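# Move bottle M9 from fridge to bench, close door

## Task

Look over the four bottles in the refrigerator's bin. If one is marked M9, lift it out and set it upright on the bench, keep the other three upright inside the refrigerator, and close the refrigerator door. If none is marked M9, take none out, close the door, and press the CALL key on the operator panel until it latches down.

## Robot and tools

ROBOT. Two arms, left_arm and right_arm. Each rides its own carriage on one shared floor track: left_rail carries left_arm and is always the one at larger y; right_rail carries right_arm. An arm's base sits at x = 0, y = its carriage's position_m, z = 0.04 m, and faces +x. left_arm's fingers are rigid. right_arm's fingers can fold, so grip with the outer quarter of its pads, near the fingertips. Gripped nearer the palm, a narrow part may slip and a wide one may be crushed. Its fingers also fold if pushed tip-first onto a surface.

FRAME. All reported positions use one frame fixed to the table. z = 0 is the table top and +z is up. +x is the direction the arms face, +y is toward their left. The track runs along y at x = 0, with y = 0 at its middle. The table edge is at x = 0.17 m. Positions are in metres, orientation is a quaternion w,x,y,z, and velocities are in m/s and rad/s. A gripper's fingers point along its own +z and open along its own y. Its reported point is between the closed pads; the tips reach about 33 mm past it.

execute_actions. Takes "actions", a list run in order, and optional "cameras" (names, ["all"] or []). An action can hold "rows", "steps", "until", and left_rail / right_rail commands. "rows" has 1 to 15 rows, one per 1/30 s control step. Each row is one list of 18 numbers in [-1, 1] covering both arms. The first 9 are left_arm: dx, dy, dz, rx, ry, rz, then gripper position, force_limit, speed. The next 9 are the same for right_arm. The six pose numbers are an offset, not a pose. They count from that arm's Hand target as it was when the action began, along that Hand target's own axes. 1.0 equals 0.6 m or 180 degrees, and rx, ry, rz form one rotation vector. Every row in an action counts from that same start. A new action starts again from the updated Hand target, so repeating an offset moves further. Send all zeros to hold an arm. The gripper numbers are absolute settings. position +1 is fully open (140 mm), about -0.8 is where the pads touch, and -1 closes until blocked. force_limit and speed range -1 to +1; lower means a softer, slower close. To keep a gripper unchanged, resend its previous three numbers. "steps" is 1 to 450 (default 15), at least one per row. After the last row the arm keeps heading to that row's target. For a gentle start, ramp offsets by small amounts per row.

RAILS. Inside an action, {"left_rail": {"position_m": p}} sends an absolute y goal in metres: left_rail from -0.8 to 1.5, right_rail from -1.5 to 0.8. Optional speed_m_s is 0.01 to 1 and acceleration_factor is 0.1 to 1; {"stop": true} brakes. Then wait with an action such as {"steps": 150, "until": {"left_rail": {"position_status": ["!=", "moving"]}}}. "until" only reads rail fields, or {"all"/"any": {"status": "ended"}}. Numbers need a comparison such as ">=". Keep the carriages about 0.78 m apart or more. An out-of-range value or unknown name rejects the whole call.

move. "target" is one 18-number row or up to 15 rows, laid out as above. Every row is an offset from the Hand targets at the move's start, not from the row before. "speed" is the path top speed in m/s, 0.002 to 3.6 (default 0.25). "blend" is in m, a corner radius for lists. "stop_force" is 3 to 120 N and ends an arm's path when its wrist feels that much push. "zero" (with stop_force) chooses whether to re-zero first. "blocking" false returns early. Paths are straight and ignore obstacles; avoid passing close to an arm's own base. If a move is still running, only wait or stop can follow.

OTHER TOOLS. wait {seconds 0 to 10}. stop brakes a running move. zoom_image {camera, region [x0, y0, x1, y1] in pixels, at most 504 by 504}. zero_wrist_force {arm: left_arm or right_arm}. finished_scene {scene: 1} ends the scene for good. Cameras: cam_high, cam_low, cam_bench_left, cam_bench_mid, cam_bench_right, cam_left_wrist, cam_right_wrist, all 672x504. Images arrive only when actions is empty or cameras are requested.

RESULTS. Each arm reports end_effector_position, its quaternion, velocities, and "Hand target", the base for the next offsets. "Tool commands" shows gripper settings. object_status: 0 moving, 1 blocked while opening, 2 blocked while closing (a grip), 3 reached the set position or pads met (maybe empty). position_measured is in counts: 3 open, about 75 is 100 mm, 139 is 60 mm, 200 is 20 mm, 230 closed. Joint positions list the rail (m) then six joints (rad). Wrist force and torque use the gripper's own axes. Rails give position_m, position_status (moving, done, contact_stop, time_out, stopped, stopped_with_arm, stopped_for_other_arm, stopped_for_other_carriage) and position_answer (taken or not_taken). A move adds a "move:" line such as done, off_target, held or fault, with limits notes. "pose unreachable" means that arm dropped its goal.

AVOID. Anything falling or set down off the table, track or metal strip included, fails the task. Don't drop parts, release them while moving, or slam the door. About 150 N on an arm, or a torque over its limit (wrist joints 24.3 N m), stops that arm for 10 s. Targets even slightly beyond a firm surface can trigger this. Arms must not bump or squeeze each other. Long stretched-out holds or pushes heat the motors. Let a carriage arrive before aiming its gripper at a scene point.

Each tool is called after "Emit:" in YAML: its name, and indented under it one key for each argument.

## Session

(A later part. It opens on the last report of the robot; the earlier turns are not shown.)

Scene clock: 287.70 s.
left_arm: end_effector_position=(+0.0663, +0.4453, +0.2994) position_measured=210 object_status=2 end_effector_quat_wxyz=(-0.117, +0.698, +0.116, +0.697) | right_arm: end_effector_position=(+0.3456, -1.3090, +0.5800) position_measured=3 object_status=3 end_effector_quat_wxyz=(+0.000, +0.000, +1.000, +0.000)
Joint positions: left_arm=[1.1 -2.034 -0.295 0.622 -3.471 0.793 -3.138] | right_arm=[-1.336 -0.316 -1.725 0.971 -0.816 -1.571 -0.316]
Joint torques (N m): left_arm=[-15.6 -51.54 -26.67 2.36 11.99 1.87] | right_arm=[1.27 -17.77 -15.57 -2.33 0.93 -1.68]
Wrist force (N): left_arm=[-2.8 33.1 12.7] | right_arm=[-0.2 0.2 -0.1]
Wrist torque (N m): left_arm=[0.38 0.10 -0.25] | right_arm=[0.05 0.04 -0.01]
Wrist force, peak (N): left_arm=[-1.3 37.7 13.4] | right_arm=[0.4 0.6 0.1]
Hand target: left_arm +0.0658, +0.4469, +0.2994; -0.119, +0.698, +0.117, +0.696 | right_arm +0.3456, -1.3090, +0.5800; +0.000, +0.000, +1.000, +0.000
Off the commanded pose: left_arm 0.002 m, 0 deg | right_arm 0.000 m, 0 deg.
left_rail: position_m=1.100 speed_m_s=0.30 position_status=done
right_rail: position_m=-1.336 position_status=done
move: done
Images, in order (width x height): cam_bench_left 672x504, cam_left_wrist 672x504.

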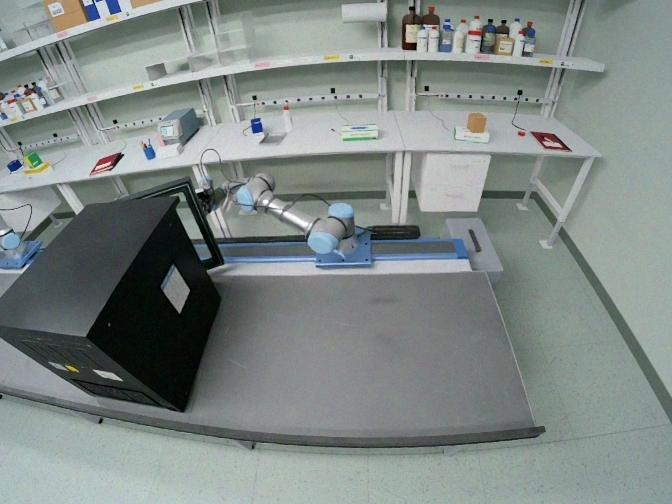

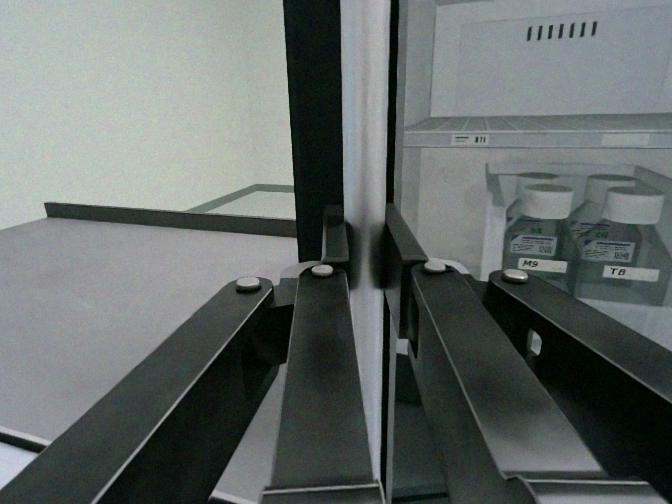

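Emit:
move:
  target: [0,0.003,0,0,0,0,-1,0.3,-1,0,0,0,0,0,0,1,1,1]
  speed: 0.03

Emit:
move:
  target:
    - [0,0,0,0,0,0,0.1,0,-0.5,0,0,0,0,0,0,1,1,1]
    - [0,0,-0.1,0,0,0,0.1,0,-0.5,0,0,0,0,0,0,1,1,1]
  speed: 0.15
  cameras: ["cam_left_wrist"]

Scene clock: 308.23 s.
left_arm: end_effector_position=(+0.0664, +0.4452, +0.2994) position_measured=210 object_status=2 end_effector_quat_wxyz=(-0.119, +0.698, +0.117, +0.696) | right_arm: end_effector_position=(+0.3456, -1.3090, +0.5800) position_measured=3 object_status=3 end_effector_quat_wxyz=(+0.000, +0.000, +1.000, +0.000)
Joint positions: left_arm=[1.1 -2.032 -0.29 0.61 -3.465 0.797 -3.138] | right_arm=[-1.336 -0.316 -1.725 0.971 -0.816 -1.571 -0.316]
Joint torques (N m): left_arm=[-2.12 -50.69 -28.05 2.44 11.21 1.94] | right_arm=[1.25 -16.7 -14.73 -2.36 0.94 -1.75]
Wrist force (N): left_arm=[-2.4 30.2 11.6] | right_arm=[0.1 0.3 -0.1]
Wrist torque (N m): left_arm=[0.26 0.03 -0.25] | right_arm=[0.06 -0.02 -0.01]
Wrist force, peak (N): left_arm=[-2.9 33.2 12.9] | right_arm=[-0.1 0.6 -0.3]
Hand target: left_arm +0.0664, +0.4452, +0.2994; -0.119, +0.698, +0.117, +0.696 | right_arm +0.3456, -1.3090, +0.5800; +0.000, +0.000, +1.000, +0.000
Off the commanded pose: left_arm 0.000 m, 0 deg | right_arm 0.000 m, 0 deg.
left_rail: position_m=1.100 speed_m_s=0.30 position_status=done
right_rail: position_m=-1.336 position_status=done
move: done

Scene clock: 310.60 s.
left_arm: end_effector_position=(+0.0099, +0.4258, +0.2995) position_measured=117 object_status=3 end_effector_quat_wxyz=(-0.118, +0.698, +0.117, +0.697) | right_arm: end_effector_position=(+0.3456, -1.3090, +0.5800) position_measured=3 object_status=3 end_effector_quat_wxyz=(+0.000, +0.000, +1.000, +0.000)
Joint positions: left_arm=[1.1 -2.084 -0.055 0.121 -3.208 0.846 -3.139] | right_arm=[-1.336 -0.316 -1.725 0.971 -0.816 -1.571 -0.316]
Joint torques (N m): left_arm=[7.04 -50.86 -26.74 3.49 1.62 1.6] | right_arm=[1.04 -16.11 -14.81 -2.27 1.05 -1.81]
Wrist force (N): left_arm=[0.1 1.6 4.2] | right_arm=[-0.2 0.3 0.1]
Wrist torque (N m): left_arm=[0.40 -0.04 -0.12] | right_arm=[0.06 0.03 0.00]
Wrist force, peak (N): left_arm=[-2.4 30.0 11.8] | right_arm=[-0.1 0.2 -0.5]
Hand target: left_arm +0.0098, +0.4254, +0.2995; -0.119, +0.698, +0.117, +0.696 | right_arm +0.3456, -1.3090, +0.5800; +0.000, +0.000, +1.000, +0.000
Off the commanded pose: left_arm 0.000 m, 0 deg | right_arm 0.000 m, 0 deg.
left_rail: position_m=1.100 speed_m_s=0.30 position_status=done
right_rail: position_m=-1.336 position_status=done
move: done
Images, in order (width x height): cam_left_wrist 672x504.

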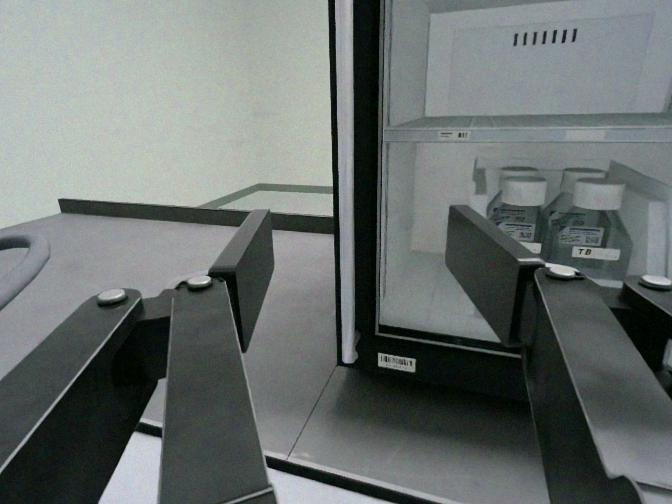

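Emit:
move:
  target: [0,-0.19,-0.1625,-0.61,0,0,0.1,0,-0.5,0,0,0,0,0,0,1,1,1]
  speed: 0.25
  cameras: ["cam_left_wrist","cam_bench_left"]

Scene clock: 323.27 s.
left_arm: end_effector_position=(-0.1198, +0.5010, +0.2999) position_measured=117 object_status=3 end_effector_quat_wxyz=(+0.503, +0.498, -0.502, +0.497) | right_arm: end_effector_position=(+0.3456, -1.3090, +0.5800) position_measured=3 object_status=3 end_effector_quat_wxyz=(+0.000, +0.000, +1.000, +0.000)
Joint positions: left_arm=[1.1 -2.399 -1.106 2.446 -4.479 -0.752 -3.145] | right_arm=[-1.336 -0.316 -1.725 0.971 -0.816 -1.571 -0.316]
Joint torques (N m): left_arm=[7.51 -38.3 2.77 -3.28 -1.42 1.63] | right_arm=[1.42 -17.84 -13.39 -2.31 1.32 -1.69]
Wrist force (N): left_arm=[0.1 1.9 4.4] | right_arm=[0.0 0.2 0.1]
Wrist torque (N m): left_arm=[0.45 -0.02 -0.14] | right_arm=[0.04 -0.03 -0.01]
Wrist force, peak (N): left_arm=[-0.9 2.4 4.5] | right_arm=[-0.5 0.4 -0.4]
Hand target: left_arm -0.1198, +0.5010, +0.2999; +0.503, +0.498, -0.502, +0.497 | right_arm +0.3456, -1.3090, +0.5800; +0.000, +0.000, +1.000, +0.000
Off the commanded pose: left_arm 0.000 m, 0 deg | right_arm 0.000 m, 0 deg.
left_rail: position_m=1.100 speed_m_s=0.30 position_status=done
right_rail: position_m=-1.336 position_status=done
move: done
Images, in order (width x height): cam_bench_left 672x504, cam_left_wrist 672x504.

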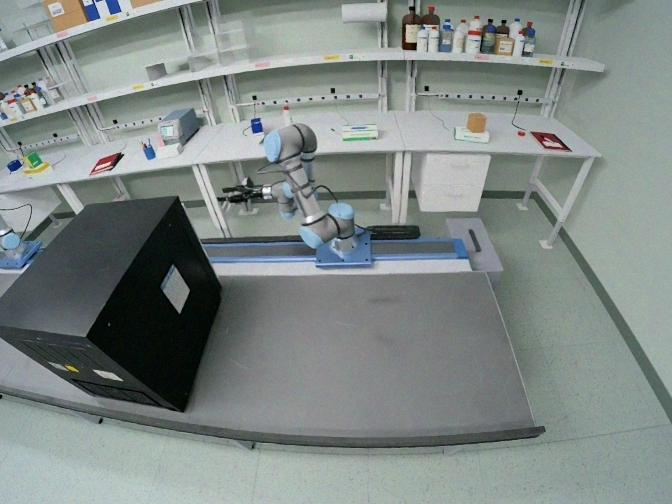

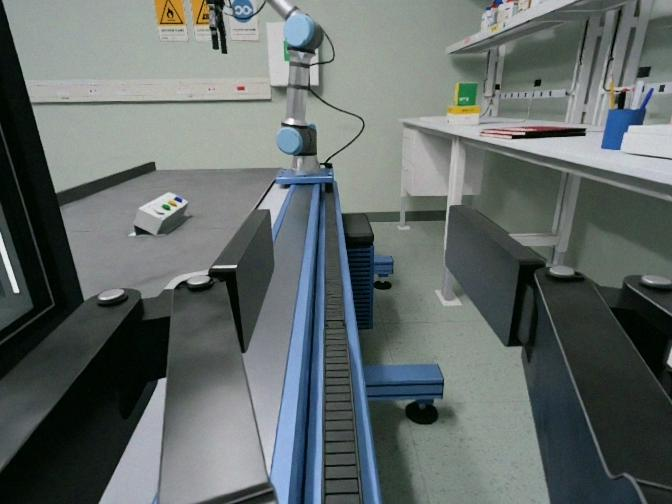

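Emit:
move:
  target:
    - [0,-0.2,-0.115,0,0,0,-0.85,-1,-0.5,0,0,0,0,0,0,1,1,1]
    - [0,-0.533,-0.132,0,0,0,-0.85,-1,-0.5,0,0,0,0,0,0,1,1,1]
  speed: 0.2
  cameras: ["cam_left_wrist"]

Scene clock: 340.97 s.
left_arm: end_effector_position=(+0.2007, +0.5769, +0.2993) position_measured=232 object_status=3 end_effector_quat_wxyz=(+0.503, +0.498, -0.502, +0.497) | right_arm: end_effector_position=(+0.3456, -1.3090, +0.5800) position_measured=3 object_status=3 end_effector_quat_wxyz=(+0.000, +0.000, +1.000, +0.000)
Joint positions: left_arm=[1.1 -1.275 -1.118 2.494 -4.515 -1.876 -3.143] | right_arm=[-1.336 -0.316 -1.725 0.971 -0.816 -1.571 -0.316]
Joint torques (N m): left_arm=[7.91 -14.23 -15.26 -0.79 -1.67 1.63] | right_arm=[3.14 -18.62 -13.6 -2.42 1.1 -1.87]
Wrist force (N): left_arm=[-0.2 1.8 3.8] | right_arm=[-0.2 0.4 -0.2]
Wrist torque (N m): left_arm=[0.46 0.00 -0.15] | right_arm=[0.08 0.04 0.00]
Wrist force, peak (N): left_arm=[0.1 3.4 4.9] | right_arm=[-0.4 0.2 -0.6]
Hand target: left_arm +0.2008, +0.5769, +0.2993; +0.503, +0.498, -0.502, +0.497 | right_arm +0.3456, -1.3090, +0.5800; +0.000, +0.000, +1.000, +0.000
Off the commanded pose: left_arm 0.000 m, 0 deg | right_arm 0.000 m, 0 deg.
left_rail: position_m=1.100 speed_m_s=0.30 position_status=done
right_rail: position_m=-1.336 position_status=done
move: done
Images, in order (width x height): cam_left_wrist 672x504.

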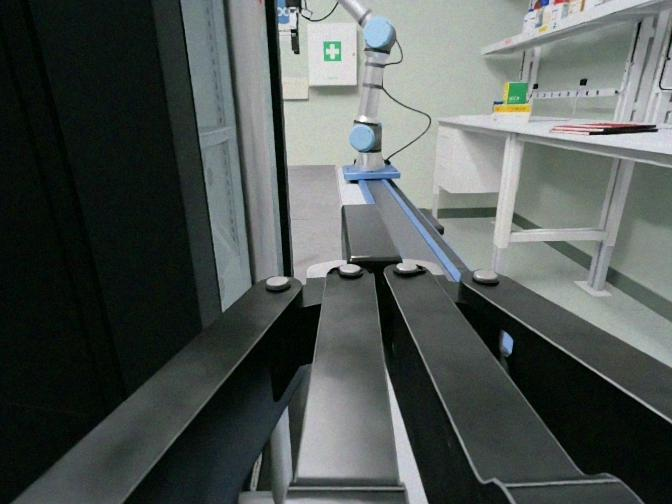

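Emit:
execute_actions:
  actions: []
  cameras: ["cam_left_wrist","cam_bench_left"]

Emit:
zoom_image:
  camera: "cam_left_wrist"
  region: [100, 0, 450, 260]

Scene clock: 353.60 s.
left_arm: end_effector_position=(+0.2008, +0.5769, +0.2993) position_measured=232 object_status=3 end_effector_quat_wxyz=(+0.503, +0.498, -0.502, +0.497) | right_arm: end_effector_position=(+0.3456, -1.3090, +0.5800) position_measured=3 object_status=3 end_effector_quat_wxyz=(+0.000, +0.000, +1.000, +0.000)
Joint positions: left_arm=[1.1 -1.275 -1.118 2.494 -4.515 -1.877 -3.143] | right_arm=[-1.336 -0.316 -1.725 0.971 -0.816 -1.571 -0.316]
Joint velocities: within noise
Joint torques (N m): left_arm=[7.15 -14.16 -14.49 -1.09 -1.61 1.52] | right_arm=[0.69 -17.89 -12.84 -2.2 1.25 -1.67]
Wrist force (N): left_arm=[-0.2 1.9 4.0] | right_arm=[-0.1 0.0 -0.5]
Wrist torque (N m): left_arm=[0.48 0.00 -0.15] | right_arm=[-0.01 0.02 0.00]
Wrist force, peak (N): left_arm=[-0.4 2.2 4.1] | right_arm=[-0.3 0.6 -0.1]
Hand target: left_arm +0.2008, +0.5769, +0.2993; +0.503, +0.498, -0.502, +0.497 | right_arm +0.3456, -1.3090, +0.5800; +0.000, +0.000, +1.000, +0.000
Tool commands: left_gripper/position=-0.85 left_gripper/force_limit=-1.0 left_gripper/speed=-0.5 right_gripper/position=+1.0 right_gripper/force_limit=+1.0 right_gripper/speed=+1.0
Off the commanded pose: left_arm 0.000 m, 0 deg | right_arm 0.000 m, 0 deg.
left_rail: position_m=1.100 speed_m_s=0.30 position_status=done
right_rail: position_m=-1.336 position_status=done
Images, in order (width x height): cam_bench_left 672x504, cam_left_wrist 672x504.

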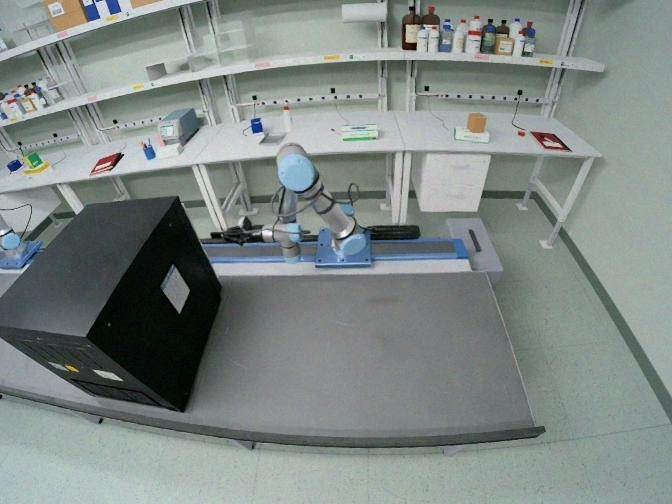

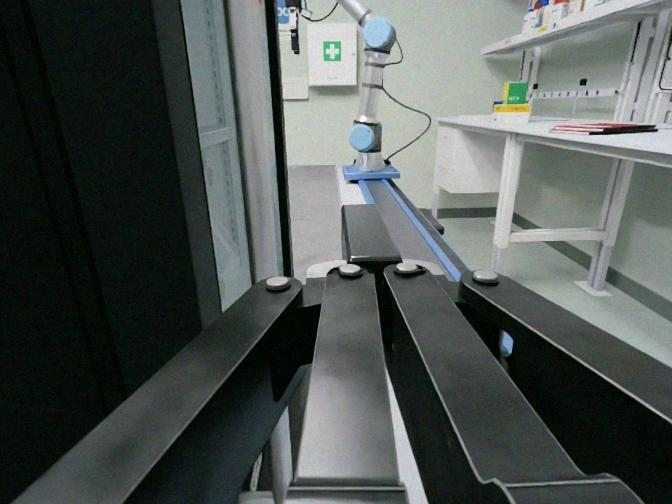

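Scaled by 1.440 from the camera's 672x504 image, which has a finer 960x720 frame.

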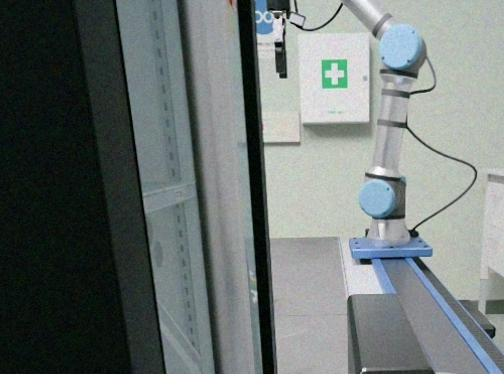

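Emit:
move:
  target: [0,-0.042,0,0,0,0,1,0,0,0,0,0,0,0,0,1,1,1]
  speed: 0.1
  cameras: ["cam_left_wrist"]

Emit:
zoom_image:
  camera: "cam_left_wrist"
  region: [100, 60, 400, 460]

Scene clock: 393.57 s.
left_arm: end_effector_position=(+0.2260, +0.5767, +0.2992) position_measured=3 object_status=0 end_effector_quat_wxyz=(+0.503, +0.498, -0.502, +0.497) | right_arm: end_effector_position=(+0.3456, -1.3090, +0.5800) position_measured=3 object_status=3 end_effector_quat_wxyz=(+0.000, +0.000, +1.000, +0.000)
Joint positions: left_arm=[1.1 -1.188 -1.102 2.441 -4.479 -1.964 -3.143] | right_arm=[-1.336 -0.316 -1.725 0.971 -0.816 -1.571 -0.316]
Joint torques (N m): left_arm=[7.72 -15.82 -14.79 -0.77 -1.52 1.63] | right_arm=[0.98 -18.95 -12.37 -2.28 1.32 -1.91]
Wrist force (N): left_arm=[-0.1 2.2 4.0] | right_arm=[0.1 0.4 -0.1]
Wrist torque (N m): left_arm=[0.53 0.07 -0.13] | right_arm=[0.09 -0.03 0.00]
Wrist force, peak (N): left_arm=[0.2 2.1 4.4] | right_arm=[0.1 0.6 -0.2]
Hand target: left_arm +0.2260, +0.5767, +0.2992; +0.503, +0.498, -0.502, +0.497 | right_arm +0.3456, -1.3090, +0.5800; +0.000, +0.000, +1.000, +0.000
Off the commanded pose: left_arm 0.000 m, 0 deg | right_arm 0.000 m, 0 deg.
left_rail: position_m=1.100 speed_m_s=0.30 position_status=done
right_rail: position_m=-1.336 position_status=done
move: done
Images, in order (width x height): cam_left_wrist 672x504.

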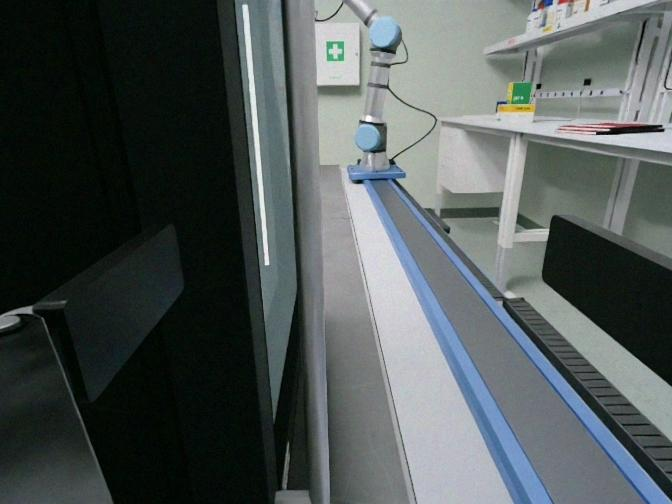

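Scaled by 1.260 from the camera's 672x504 image, which has a finer 960x720 frame.

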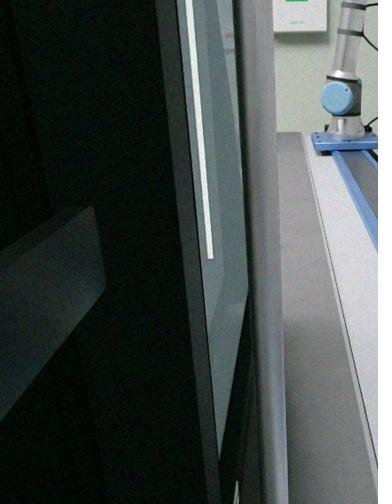

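Emit:
execute_actions:
  actions:
    - {"left_rail":{"position_m":1.4},"steps":90,"until":{"left_rail":{"position_status":["!=","moving"]}}}

Emit:
move:
  target:
    - [0,0,0,0,0,0,1,0,0,0.135,0.42,0,0,0,0.25,0.1,1,0]
    - [0,0,0,0,0,0,1,0,0,0.526,0.62,0,0,0,0.5,0.1,1,0]
    - [0,0,0,0,0,0,1,0,0,0.743,0.955,-0.033,-0.385,0.385,0.385,0.1,1,0]
  speed: 0.4
  blend: 0.05
  cameras: ["cam_right_wrist","cam_bench_right"]

Scene clock: 446.70 s.
left_arm: end_effector_position=(+0.2260, +0.8767, +0.2992) position_measured=3 object_status=3 end_effector_quat_wxyz=(+0.503, +0.498, -0.502, +0.497) | right_arm: end_effector_position=(+0.3456, -1.3090, +0.5800) position_measured=3 object_status=3 end_effector_quat_wxyz=(+0.000, +0.000, +1.000, +0.000)
Joint positions: left_arm=[1.4 -1.188 -1.102 2.441 -4.479 -1.964 -3.143] | right_arm=[-1.336 -0.316 -1.725 0.971 -0.816 -1.571 -0.316]
Joint torques (N m): left_arm=[0.55 -38.27 -5.03 -2.28 0.02 1.48] | right_arm=[1.63 -18.2 -11.98 -2.29 1.81 -1.86]
Wrist force (N): left_arm=[-0.1 2.0 4.1] | right_arm=[0.1 0.3 -0.2]
Wrist torque (N m): left_arm=[0.49 0.05 -0.13] | right_arm=[0.06 -0.02 -0.01]
Wrist force, peak (N): left_arm=[-0.1 1.9 7.2] | right_arm=[-0.4 0.6 -0.4]
Hand target: left_arm +0.2260, +0.8767, +0.2992; +0.503, +0.498, -0.502, +0.497 | right_arm +0.3456, -1.3090, +0.5800; +0.000, +0.000, +1.000, +0.000
Tool commands: left_gripper/position=+1.0 left_gripper/force_limit=+0.0 left_gripper/speed=+0.0 right_gripper/position=+1.0 right_gripper/force_limit=+1.0 right_gripper/speed=+1.0
Off the commanded pose: left_arm 0.000 m, 0 deg | right_arm 0.000 m, 0 deg.
left_rail: position_m=1.400 speed_m_s=0.30 position_status=done
right_rail: position_m=-1.336 position_status=done

Scene clock: 451.47 s.
left_arm: end_effector_position=(+0.2260, +0.8767, +0.2992) position_measured=3 object_status=3 end_effector_quat_wxyz=(+0.503, +0.498, -0.502, +0.497) | right_arm: end_effector_position=(-0.1002, -0.7360, +0.5998) position_measured=117 object_status=3 end_effector_quat_wxyz=(+0.500, -0.500, -0.500, -0.500)
Joint positions: left_arm=[1.4 -1.188 -1.102 2.441 -4.479 -1.964 -3.143] | right_arm=[-1.336 1.454 -1.807 2.106 -3.441 -1.454 3.142]
Joint torques (N m): left_arm=[-7.65 -39.62 -15.72 -0.87 1 1.41] | right_arm=[12.5 -4.9 -13.92 -4.12 -2.19 1.22]
Wrist force (N): left_arm=[0.2 2.0 4.0] | right_arm=[2.3 -1.8 -2.6]
Wrist torque (N m): left_arm=[0.51 0.00 -0.13] | right_arm=[-0.66 0.11 0.15]
Wrist force, peak (N): left_arm=[-0.1 2.3 4.4] | right_arm=[2.1 -2.0 -2.8]
Hand target: left_arm +0.2260, +0.8767, +0.2992; +0.503, +0.498, -0.502, +0.497 | right_arm -0.1002, -0.7360, +0.5998; +0.500, -0.500, -0.500, -0.500
Off the commanded pose: left_arm 0.000 m, 0 deg | right_arm 0.000 m, 0 deg.
left_rail: position_m=1.400 speed_m_s=0.30 position_status=done
right_rail: position_m=-1.336 position_status=done
move: done
Images, in order (width x height): cam_bench_right 672x504, cam_right_wrist 672x504.

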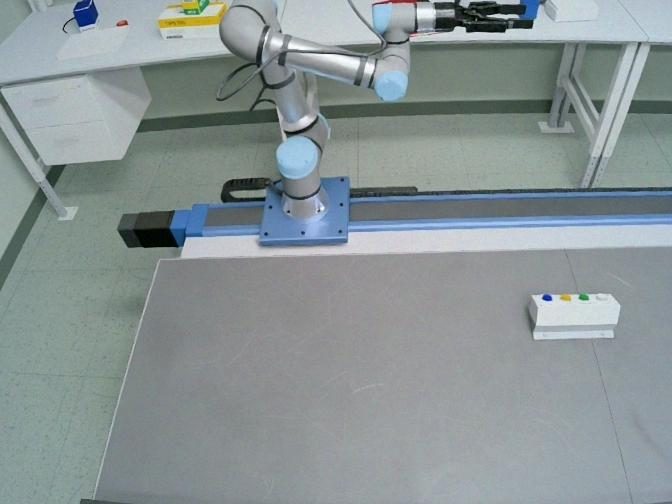

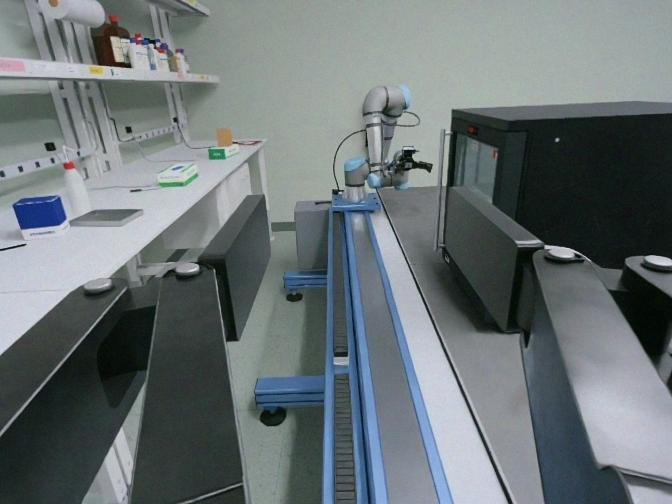

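Emit:
move:
  target: [0,0,0,0,0,0,1,0,0,-0.5,0.3,0,-0.5,0,0,0.1,1,0]
  speed: 0.35

Emit:
execute_actions:
  actions:
    - {"right_rail":{"position_m":-0.1,"speed_m_s":0.5,"acceleration_factor":0.6},"steps":200,"until":{"right_rail":{"position_status":["!=","moving"]}}}
  cameras: ["cam_right_wrist","cam_bench_right","cam_bench_left"]

Scene clock: 463.77 s.
left_arm: end_effector_position=(+0.2260, +0.8767, +0.2992) position_measured=3 object_status=3 end_effector_quat_wxyz=(+0.503, +0.498, -0.502, +0.497) | right_arm: end_effector_position=(+0.0402, -0.7369, +0.3639) position_measured=117 object_status=3 end_effector_quat_wxyz=(-0.122, +0.698, +0.122, +0.695)
Joint positions: left_arm=[1.4 -1.188 -1.102 2.441 -4.479 -1.964 -3.143] | right_arm=[-1.336 1.801 -0.925 1.707 -3.883 -3.025 3.181]
Joint torques (N m): left_arm=[-6.58 -39.59 -14.83 -1.01 0.97 1.26] | right_arm=[12.14 -53.9 -6.57 1.71 1.7 2.45]
Wrist force (N): left_arm=[-0.1 2.2 4.2] | right_arm=[2.0 -1.6 -2.8]
Wrist torque (N m): left_arm=[0.53 0.06 -0.12] | right_arm=[-0.61 0.12 0.21]
Wrist force, peak (N): left_arm=[0.2 2.1 4.5] | right_arm=[-2.7 -4.5 -3.0]
Hand target: left_arm +0.2260, +0.8767, +0.2992; +0.503, +0.498, -0.502, +0.497 | right_arm +0.0401, -0.7369, +0.3640; -0.122, +0.698, +0.122, +0.695 (not the last commanded pose)
Off the commanded pose: left_arm 0.000 m, 0 deg | right_arm 0.075 m, 20 deg.
left_rail: position_m=1.400 speed_m_s=0.30 position_status=done
right_rail: position_m=-1.336 position_status=done
move: held (right_arm; a check stopped the path); limits=held
pose unreachable (right arm): on one or more control steps of this call, first in action 0 (counted from 0), this arm could not follow its commanded pose, so it was not sent that pose on those steps. It may still have moved: this result reports where it is.
cause: moving toward the commanded pose would bring two parts of the arm too close to each other (its gripper and another part of the arm, with joints 5 (wrist 1) to 7 (wrist 3) between them, 8 mm apart when it was first held).

Scene clock: 467.07 s.
left_arm: end_effector_position=(+0.2260, +0.8767, +0.2992) position_measured=3 object_status=3 end_effector_quat_wxyz=(+0.503, +0.498, -0.502, +0.497) | right_arm: end_effector_position=(+0.0402, +0.4993, +0.3640) position_measured=117 object_status=3 end_effector_quat_wxyz=(-0.122, +0.698, +0.122, +0.695)
Joint positions: left_arm=[1.4 -1.188 -1.102 2.441 -4.479 -1.964 -3.143] | right_arm=[-0.1 1.801 -0.925 1.707 -3.883 -3.024 3.181]
Joint torques (N m): left_arm=[-6.33 -39.38 -14.61 -1.09 0.92 1.28] | right_arm=[-1.46 -50.96 -16.02 -2.03 0.42 2.38]
Wrist force (N): left_arm=[0.1 2.0 4.2] | right_arm=[2.2 -1.4 -2.9]
Wrist torque (N m): left_arm=[0.49 0.03 -0.13] | right_arm=[-0.56 0.08 0.18]
Wrist force, peak (N): left_arm=[0.0 2.4 4.4] | right_arm=[2.3 -0.1 -3.9]
Hand target: left_arm +0.2260, +0.8767, +0.2992; +0.503, +0.498, -0.502, +0.497 | right_arm +0.0401, +0.4993, +0.3640; -0.122, +0.698, +0.122, +0.695 (not the last commanded pose)
Tool commands: left_gripper/position=+1.0 left_gripper/force_limit=+0.0 left_gripper/speed=+0.0 right_gripper/position=+0.1 right_gripper/force_limit=+1.0 right_gripper/speed=+0.0
Off the commanded pose: left_arm 0.000 m, 0 deg | right_arm 0.075 m, 20 deg.
left_rail: position_m=1.400 speed_m_s=0.30 position_status=done
right_rail: position_m=-0.100 speed_m_s=0.50 position_status=done
Images, in order (width x height): cam_bench_left 672x504, cam_bench_right 672x504, cam_right_wrist 672x504.

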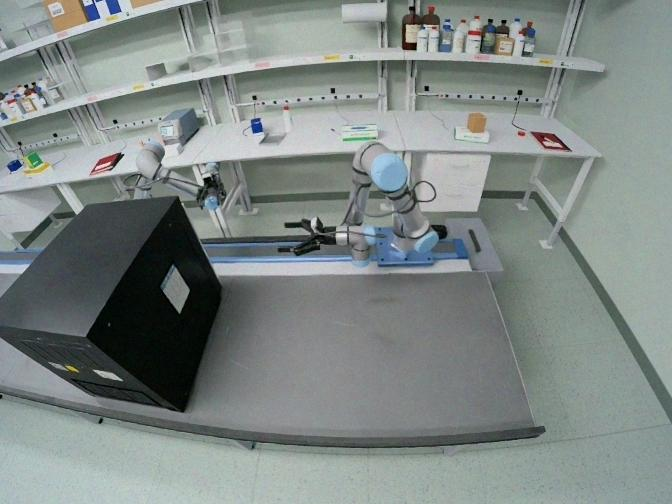

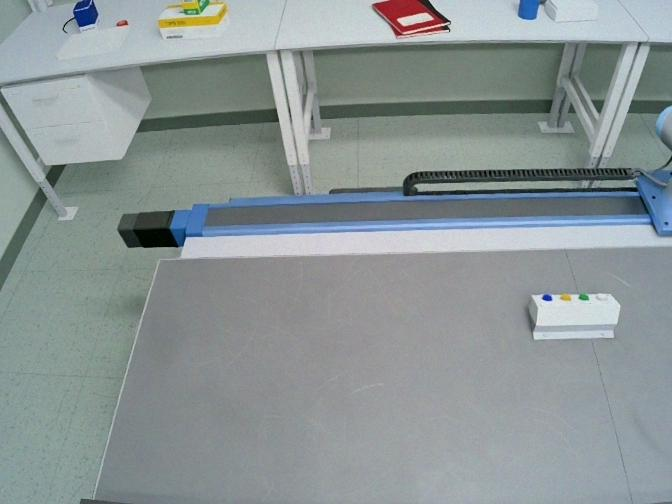

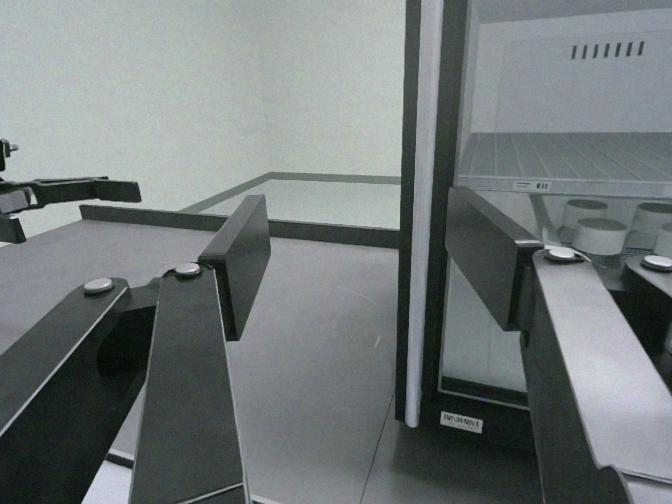

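Emit:
execute_actions:
  actions:
    - {"right_rail":{"position_m":-0.5,"speed_m_s":0.4,"acceleration_factor":0.6},"steps":100,"until":{"right_rail":{"position_status":["!=","moving"]}}}

Emit:
move:
  target: [0,0,0,0,0,0,1,0,0,-0.107,-0.4355,0.354,0.111,0,0,0.1,1,0]
  speed: 0.25
  cameras: ["cam_right_wrist","cam_bench_mid"]

Scene clock: 503.33 s.
left_arm: end_effector_position=(+0.2260, +0.8767, +0.2992) position_measured=3 object_status=3 end_effector_quat_wxyz=(+0.503, +0.498, -0.502, +0.497) | right_arm: end_effector_position=(+0.0401, +0.0993, +0.3640) position_measured=117 object_status=3 end_effector_quat_wxyz=(-0.122, +0.698, +0.122, +0.695)
Joint positions: left_arm=[1.4 -1.188 -1.102 2.441 -4.479 -1.964 -3.143] | right_arm=[-0.5 1.801 -0.925 1.707 -3.883 -3.024 3.181]
Joint torques (N m): left_arm=[-5.81 -39.5 -14.4 -1.31 0.84 1.15] | right_arm=[4.72 -49.45 -17.58 -1.05 -1.05 1.47]
Wrist force (N): left_arm=[-0.2 2.0 4.1] | right_arm=[2.1 -1.9 -2.5]
Wrist torque (N m): left_arm=[0.50 0.09 -0.13] | right_arm=[-0.67 0.12 0.17]
Wrist force, peak (N): left_arm=[0.1 2.2 4.5] | right_arm=[2.5 -2.9 -2.2]
Hand target: left_arm +0.2260, +0.8767, +0.2992; +0.503, +0.498, -0.502, +0.497 | right_arm +0.0401, +0.0993, +0.3640; -0.122, +0.698, +0.122, +0.695 (not the last commanded pose)
Tool commands: left_gripper/position=+1.0 left_gripper/force_limit=+0.0 left_gripper/speed=+0.0 right_gripper/position=+0.1 right_gripper/force_limit=+1.0 right_gripper/speed=+0.0
Off the commanded pose: left_arm 0.000 m, 0 deg | right_arm 0.075 m, 20 deg.
left_rail: position_m=1.400 speed_m_s=0.30 position_status=done
right_rail: position_m=-0.500 speed_m_s=0.40 position_status=done

Scene clock: 505.43 s.
left_arm: end_effector_position=(+0.2260, +0.8767, +0.2992) position_measured=3 object_status=3 end_effector_quat_wxyz=(+0.503, +0.498, -0.502, +0.497) | right_arm: end_effector_position=(+0.1507, +0.4171, +0.2987) position_measured=117 object_status=3 end_effector_quat_wxyz=(-0.241, +0.666, +0.241, +0.663)
Joint positions: left_arm=[1.4 -1.188 -1.102 2.441 -4.479 -1.964 -3.143] | right_arm=[-0.5 1.508 -0.493 1.037 -3.679 -2.383 3.148]
Joint torques (N m): left_arm=[-5.53 -39.19 -15.01 -1.24 0.85 1.06] | right_arm=[-8.73 -54.82 -28.71 0.19 2.02 -1.75]
Wrist force (N): left_arm=[-0.3 2.1 4.3] | right_arm=[2.5 -1.6 -2.6]
Wrist torque (N m): left_arm=[0.52 0.09 -0.13] | right_arm=[-0.57 0.02 0.22]
Wrist force, peak (N): left_arm=[-0.2 2.0 4.4] | right_arm=[2.6 -0.4 -3.7]
Hand target: left_arm +0.2260, +0.8767, +0.2992; +0.503, +0.498, -0.502, +0.497 | right_arm +0.1507, +0.4172, +0.2987; -0.241, +0.666, +0.241, +0.663
Off the commanded pose: left_arm 0.000 m, 0 deg | right_arm 0.000 m, 0 deg.
left_rail: position_m=1.400 speed_m_s=0.30 position_status=done
right_rail: position_m=-0.500 speed_m_s=0.40 position_status=done
move: done
Images, in order (width x height): cam_bench_mid 672x504, cam_right_wrist 672x504.

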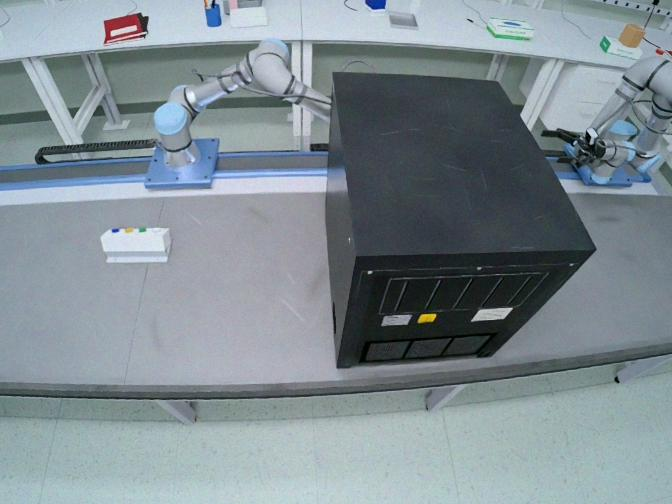

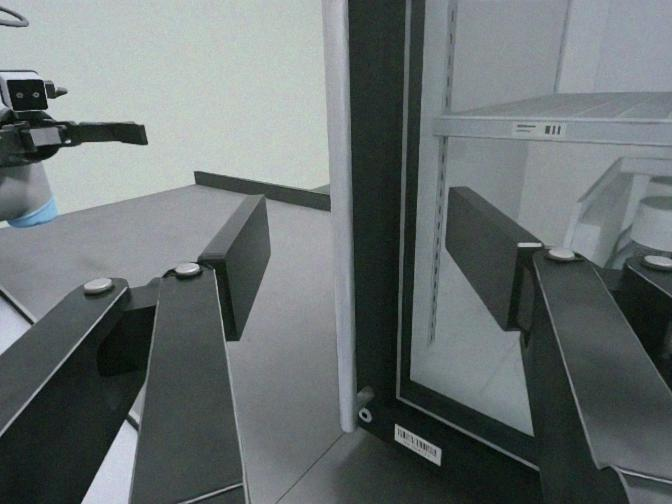

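Emit:
move:
  target: [0,0,0,0,0,0,1,0,0,0,-0.014,0.155,0,0,0,0.1,1,0]
  speed: 0.1
  stop_force: 6
  cameras: ["cam_right_wrist"]

Scene clock: 513.47 s.
left_arm: end_effector_position=(+0.2260, +0.8767, +0.2992) position_measured=3 object_status=3 end_effector_quat_wxyz=(+0.503, +0.498, -0.502, +0.497) | right_arm: end_effector_position=(+0.2167, +0.4832, +0.2983) position_measured=117 object_status=3 end_effector_quat_wxyz=(-0.241, +0.666, +0.241, +0.663)
Joint positions: left_arm=[1.4 -1.188 -1.102 2.441 -4.479 -1.964 -3.143] | right_arm=[-0.5 1.428 -0.317 0.668 -3.487 -2.303 3.147]
Joint torques (N m): left_arm=[-4.77 -38.93 -14.89 -1.4 0.88 1.06] | right_arm=[-7.49 -59.54 -33.13 -0.23 -2.41 -2.16]
Wrist force (N): left_arm=[-0.2 2.4 4.0] | right_arm=[2.6 -1.5 -2.5]
Wrist torque (N m): left_arm=[0.58 0.08 -0.12] | right_arm=[-0.58 0.02 0.24]
Wrist force, peak (N): left_arm=[-0.2 2.2 4.4] | right_arm=[2.2 -2.0 -3.8]
Hand target: left_arm +0.2260, +0.8767, +0.2992; +0.503, +0.498, -0.502, +0.497 | right_arm +0.2167, +0.4832, +0.2983; -0.241, +0.666, +0.241, +0.663
Off the commanded pose: left_arm 0.000 m, 0 deg | right_arm 0.000 m, 0 deg.
left_rail: position_m=1.400 speed_m_s=0.30 position_status=done
right_rail: position_m=-0.500 speed_m_s=0.40 position_status=done
move: done
Images, in order (width x height): cam_right_wrist 672x504.

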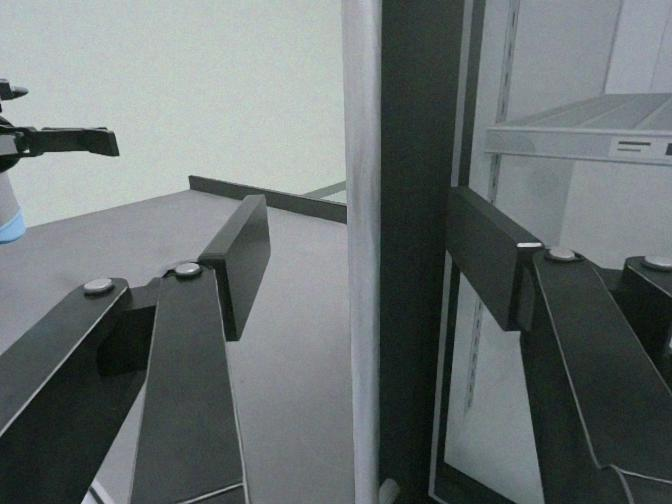

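Emit:
move:
  target:
    - [0,0,0,0,0,0,1,0,0,0,0,0,0,0,0,-0.3,1,0]
    - [0,0,0,0,0,0,1,0,0,0,-0.002,0.037,0,0,0,-0.3,1,0]
  speed: 0.03
  cameras: ["cam_right_wrist"]

Scene clock: 524.33 s.
left_arm: end_effector_position=(+0.2260, +0.8767, +0.2992) position_measured=3 object_status=3 end_effector_quat_wxyz=(+0.503, +0.498, -0.502, +0.497) | right_arm: end_effector_position=(+0.2330, +0.4983, +0.2982) position_measured=167 object_status=3 end_effector_quat_wxyz=(-0.241, +0.666, +0.241, +0.663)
Joint positions: left_arm=[1.4 -1.188 -1.102 2.441 -4.479 -1.964 -3.143] | right_arm=[-0.5 1.41 -0.258 0.545 -3.422 -2.285 3.147]
Joint torques (N m): left_arm=[-4.11 -39.96 -14.89 -1.57 0.88 0.9] | right_arm=[-8.15 -60.69 -33.61 -0.1 1.13 -1.77]
Wrist force (N): left_arm=[0.0 2.2 4.3] | right_arm=[2.5 -1.8 -2.6]
Wrist torque (N m): left_arm=[0.54 0.05 -0.13] | right_arm=[-0.61 0.02 0.25]
Wrist force, peak (N): left_arm=[-0.1 2.2 4.4] | right_arm=[2.2 -2.3 -3.2]
Hand target: left_arm +0.2260, +0.8767, +0.2992; +0.503, +0.498, -0.502, +0.497 | right_arm +0.2330, +0.4983, +0.2982; -0.241, +0.666, +0.241, +0.663
Off the commanded pose: left_arm 0.000 m, 0 deg | right_arm 0.000 m, 0 deg.
left_rail: position_m=1.400 speed_m_s=0.30 position_status=done
right_rail: position_m=-0.500 speed_m_s=0.40 position_status=done
move: done
Images, in order (width x height): cam_right_wrist 672x504.

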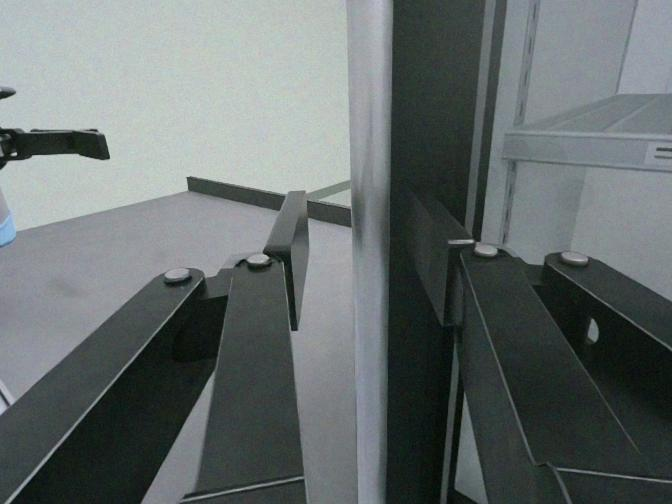

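Emit:
move:
  target: [0,0,0,0,0,0,1,0,0,0,0.0115,0.01,0,0,0,-0.3,1,0]
  speed: 0.03
  stop_force: 6

Emit:
move:
  target: [0,0,0,0,0,0,1,0,0,0,0,0,0,0,0,-1,-1,-1]
  cameras: ["cam_right_wrist"]

Scene clock: 532.33 s.
left_arm: end_effector_position=(+0.2260, +0.8767, +0.2992) position_measured=3 object_status=3 end_effector_quat_wxyz=(+0.503, +0.498, -0.502, +0.497) | right_arm: end_effector_position=(+0.2387, +0.4974, +0.2982) position_measured=167 object_status=3 end_effector_quat_wxyz=(-0.241, +0.666, +0.241, +0.663)
Joint positions: left_arm=[1.4 -1.188 -1.102 2.441 -4.479 -1.964 -3.143] | right_arm=[-0.5 1.403 -0.262 0.553 -3.427 -2.278 3.147]
Joint torques (N m): left_arm=[-3.11 -39.85 -14.49 -1.69 0.86 0.82] | right_arm=[8.92 -60.19 -32.63 0.18 -2.86 -1.34]
Wrist force (N): left_arm=[0.0 2.3 4.1] | right_arm=[3.3 -4.2 -4.7]
Wrist torque (N m): left_arm=[0.57 0.05 -0.13] | right_arm=[-0.54 0.01 0.22]
Wrist force, peak (N): left_arm=[0.2 2.4 4.5] | right_arm=[1.9 -5.3 -10.1]
Hand target: left_arm +0.2260, +0.8767, +0.2992; +0.503, +0.498, -0.502, +0.497 | right_arm +0.2387, +0.4974, +0.2981; -0.241, +0.666, +0.241, +0.663 (not the last commanded pose)
Off the commanded pose: left_arm 0.000 m, 0 deg | right_arm 0.003 m, 0 deg.
left_rail: position_m=1.400 speed_m_s=0.30 position_status=done
right_rail: position_m=-0.500 speed_m_s=0.40 position_status=done
move: contact (right_arm)

Scene clock: 533.43 s.
left_arm: end_effector_position=(+0.2260, +0.8767, +0.2992) position_measured=3 object_status=3 end_effector_quat_wxyz=(+0.503, +0.498, -0.502, +0.497) | right_arm: end_effector_position=(+0.2388, +0.4974, +0.2981) position_measured=208 object_status=2 end_effector_quat_wxyz=(-0.241, +0.666, +0.241, +0.663)
Joint positions: left_arm=[1.4 -1.188 -1.102 2.441 -4.479 -1.964 -3.143] | right_arm=[-0.5 1.403 -0.262 0.553 -3.427 -2.278 3.147]
Joint torques (N m): left_arm=[-3.37 -39.33 -14.19 -1.79 0.91 0.84] | right_arm=[9.85 -63.52 -31.32 -0.5 2.74 -0.4]
Wrist force (N): left_arm=[0.1 2.2 4.1] | right_arm=[1.8 4.0 -7.3]
Wrist torque (N m): left_arm=[0.54 0.02 -0.12] | right_arm=[-0.69 0.00 0.29]
Wrist force, peak (N): left_arm=[-0.3 2.2 4.3] | right_arm=[1.9 4.0 -7.5]
Hand target: left_arm +0.2260, +0.8767, +0.2992; +0.503, +0.498, -0.502, +0.497 | right_arm +0.2387, +0.4974, +0.2981; -0.241, +0.666, +0.241, +0.663
Off the commanded pose: left_arm 0.000 m, 0 deg | right_arm 0.000 m, 0 deg.
left_rail: position_m=1.400 speed_m_s=0.30 position_status=done
right_rail: position_m=-0.500 speed_m_s=0.40 position_status=done
move: done
Images, in order (width x height): cam_right_wrist 672x504.

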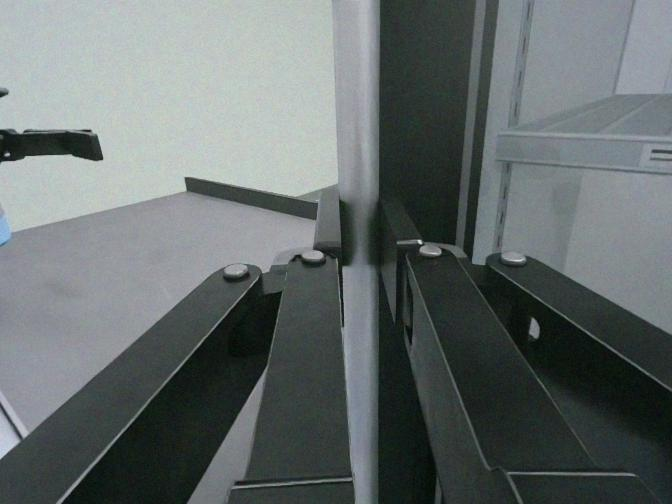

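Emit:
move:
  target: [0,0,0,0,0,0,1,0,0,0,0,0,0,0,0,-0.98,0,-1]

Emit:
move:
  target: [0,0,0,0,0,0,1,0,0,0,-0.0615,-0.1093,0.0056,0,0,-0.98,0,-1]
  speed: 0.05
  cameras: ["cam_right_wrist"]

Scene clock: 550.07 s.
left_arm: end_effector_position=(+0.2260, +0.8767, +0.2992) position_measured=3 object_status=3 end_effector_quat_wxyz=(+0.503, +0.498, -0.502, +0.497) | right_arm: end_effector_position=(+0.2387, +0.4974, +0.2982) position_measured=210 object_status=0 end_effector_quat_wxyz=(-0.241, +0.666, +0.241, +0.663)
Joint positions: left_arm=[1.4 -1.188 -1.102 2.441 -4.479 -1.964 -3.143] | right_arm=[-0.5 1.403 -0.262 0.553 -3.427 -2.278 3.147]
Joint torques (N m): left_arm=[-2.86 -39.59 -14.18 -2.01 0.87 0.71] | right_arm=[15.43 -75.22 -29.26 -2.87 2.94 1.96]
Wrist force (N): left_arm=[-0.1 2.2 4.2] | right_arm=[1.3 4.9 -9.6]
Wrist torque (N m): left_arm=[0.54 0.05 -0.12] | right_arm=[-0.76 -0.01 0.30]
Wrist force, peak (N): left_arm=[0.0 2.1 4.6] | right_arm=[1.3 5.2 -9.7]
Hand target: left_arm +0.2260, +0.8767, +0.2992; +0.503, +0.498, -0.502, +0.497 | right_arm +0.2387, +0.4974, +0.2981; -0.241, +0.666, +0.241, +0.663
Off the commanded pose: left_arm 0.000 m, 0 deg | right_arm 0.000 m, 0 deg.
left_rail: position_m=1.400 speed_m_s=0.30 position_status=done
right_rail: position_m=-0.500 speed_m_s=0.40 position_status=done
move: done

Scene clock: 551.93 s.
left_arm: end_effector_position=(+0.2260, +0.8767, +0.2992) position_measured=3 object_status=3 end_effector_quat_wxyz=(+0.503, +0.498, -0.502, +0.497) | right_arm: end_effector_position=(+0.1650, +0.4836, +0.2985) position_measured=210 object_status=2 end_effector_quat_wxyz=(-0.247, +0.664, +0.247, +0.661)
Joint positions: left_arm=[1.4 -1.188 -1.102 2.441 -4.479 -1.964 -3.143] | right_arm=[-0.5 1.49 -0.32 0.674 -3.489 -2.348 3.147]
Joint torques (N m): left_arm=[-2.81 -39.2 -14.07 -1.86 0.77 0.81] | right_arm=[33.53 -83.94 -18.73 -2.67 10.05 2.18]
Wrist force (N): left_arm=[0.0 2.0 4.3] | right_arm=[-9.7 38.1 -19.7]
Wrist torque (N m): left_arm=[0.51 0.03 -0.13] | right_arm=[-1.18 -0.13 0.33]
Wrist force, peak (N): left_arm=[0.0 2.2 4.4] | right_arm=[-9.7 38.1 -19.7]
Hand target: left_arm +0.2260, +0.8767, +0.2992; +0.503, +0.498, -0.502, +0.497 | right_arm +0.1648, +0.4837, +0.2985; -0.247, +0.664, +0.247, +0.661
Off the commanded pose: left_arm 0.000 m, 0 deg | right_arm 0.000 m, 0 deg.
left_rail: position_m=1.400 speed_m_s=0.30 position_status=done
right_rail: position_m=-0.500 speed_m_s=0.40 position_status=done
move: done
Images, in order (width x height): cam_right_wrist 672x504.

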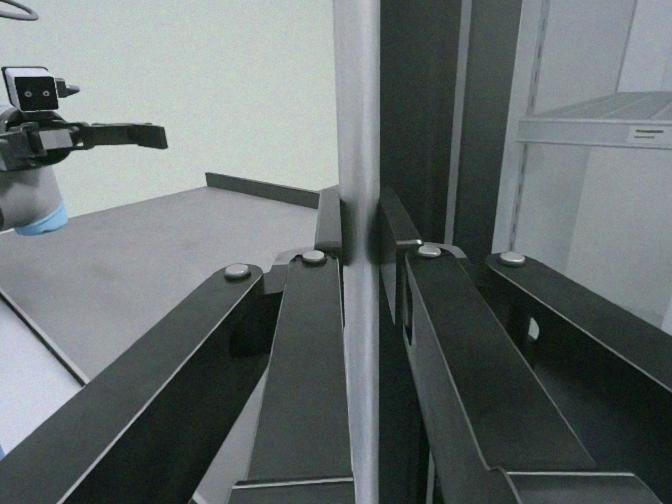

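Emit:
move:
  target:
    - [0,0,0,0,0,0,1,0,0,0,-0.0381,-0.1205,0.0122,0,0,-0.98,0,-1]
    - [0,0,0,0,0,0,1,0,0,0,-0.0567,-0.2445,0.0289,0,0,-0.98,0,-1]
    - [0,0,0,0,0,0,1,0,0,0,-0.0528,-0.3699,0.0511,0,0,-0.98,0,-1]
  speed: 0.08
  blend: 0.008
  cameras: ["cam_right_wrist"]

Scene clock: 568.10 s.
left_arm: end_effector_position=(+0.2260, +0.8767, +0.2992) position_measured=3 object_status=3 end_effector_quat_wxyz=(+0.503, +0.498, -0.502, +0.497) | right_arm: end_effector_position=(-0.0251, +0.3636, +0.2995) position_measured=210 object_status=2 end_effector_quat_wxyz=(-0.301, +0.641, +0.301, +0.638)
Joint positions: left_arm=[1.4 -1.188 -1.102 2.441 -4.479 -1.964 -3.143] | right_arm=[-0.5 1.712 -0.622 1.309 -3.823 -2.404 3.148]
Joint torques (N m): left_arm=[-1.71 -39.26 -13.99 -2.11 0.77 0.58] | right_arm=[-3.84 -90.84 -19.5 -10.86 -10.77 2.25]
Wrist force (N): left_arm=[0.0 2.1 4.0] | right_arm=[-22.9 -29.7 1.7]
Wrist torque (N m): left_arm=[0.52 0.04 -0.12] | right_arm=[-0.02 -0.42 0.14]
Wrist force, peak (N): left_arm=[-0.2 2.5 4.5] | right_arm=[-22.2 -41.9 4.4]
Hand target: left_arm +0.2260, +0.8767, +0.2992; +0.503, +0.498, -0.502, +0.497 | right_arm -0.0238, +0.3624, +0.2995; -0.299, +0.642, +0.299, +0.639
Off the commanded pose: left_arm 0.000 m, 0 deg | right_arm 0.002 m, 0 deg.
left_rail: position_m=1.400 speed_m_s=0.30 position_status=done
right_rail: position_m=-0.500 speed_m_s=0.40 position_status=done
move: done
Images, in order (width x height): cam_right_wrist 672x504.

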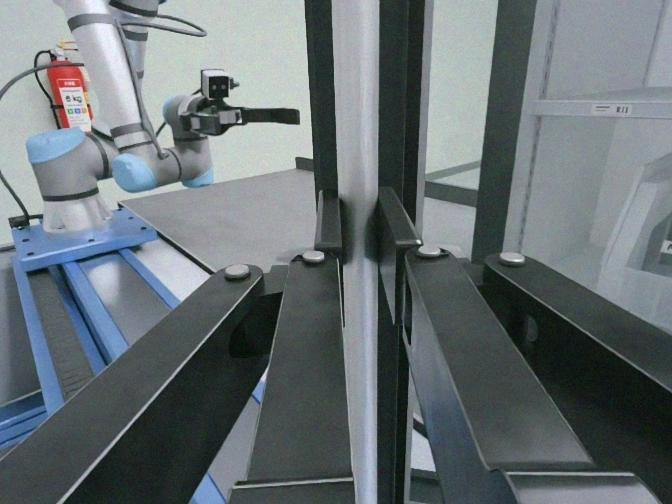

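Emit:
move:
  target:
    - [0,0,0,0,0,0,1,0,0,0,0.0025,-0.1342,0.0333,0,0,-0.98,0,-1]
    - [0,0,0,0,0,0,1,0,0,0,0.0315,-0.2589,0.0667,0,0,-0.98,0,-1]
    - [0,0,0,0,0,0,1,0,0,0,0.1148,-0.4319,0.1222,0,0,-0.98,0,-1]
  speed: 0.08
  blend: 0.008
  cameras: ["cam_right_wrist","cam_bench_left"]

Scene clock: 590.27 s.
left_arm: end_effector_position=(+0.2260, +0.8767, +0.2992) position_measured=3 object_status=3 end_effector_quat_wxyz=(+0.503, +0.498, -0.502, +0.497) | right_arm: end_effector_position=(-0.1418, +0.1210, +0.3005) position_measured=210 object_status=2 end_effector_quat_wxyz=(-0.421, +0.570, +0.420, +0.567)
Joint positions: left_arm=[1.4 -1.188 -1.102 2.441 -4.479 -1.964 -3.143] | right_arm=[-0.5 1.854 -1.015 2.19 -4.313 -2.152 3.147]
Joint torques (N m): left_arm=[-1.07 -39.2 -14.5 -2.36 0.73 0.35] | right_arm=[-11.63 -62.05 -7.99 -12.21 -10.64 -1.7]
Wrist force (N): left_arm=[-0.3 1.9 4.2] | right_arm=[-24.0 -39.7 -6.3]
Wrist torque (N m): left_arm=[0.49 0.09 -0.12] | right_arm=[0.24 -0.35 0.08]
Wrist force, peak (N): left_arm=[0.1 2.3 4.5] | right_arm=[-24.0 -39.7 -6.3]
Hand target: left_arm +0.2260, +0.8767, +0.2992; +0.503, +0.498, -0.502, +0.497 | right_arm -0.1373, +0.1195, +0.3005; -0.416, +0.573, +0.416, +0.570
Off the commanded pose: left_arm 0.000 m, 0 deg | right_arm 0.005 m, 1 deg.
left_rail: position_m=1.400 speed_m_s=0.30 position_status=done
right_rail: position_m=-0.500 speed_m_s=0.40 position_status=done
move: off_target (right_arm)
Images, in order (width x height): cam_bench_left 672x504, cam_right_wrist 672x504.

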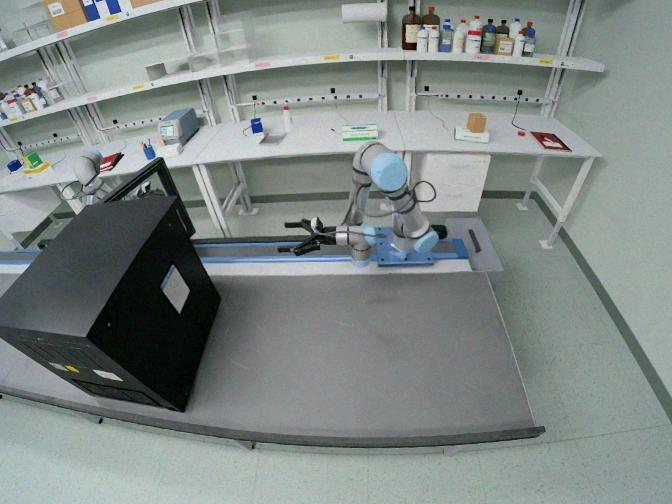

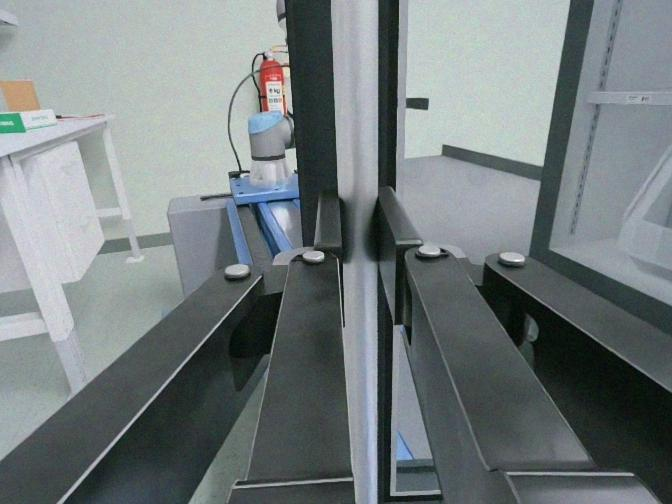

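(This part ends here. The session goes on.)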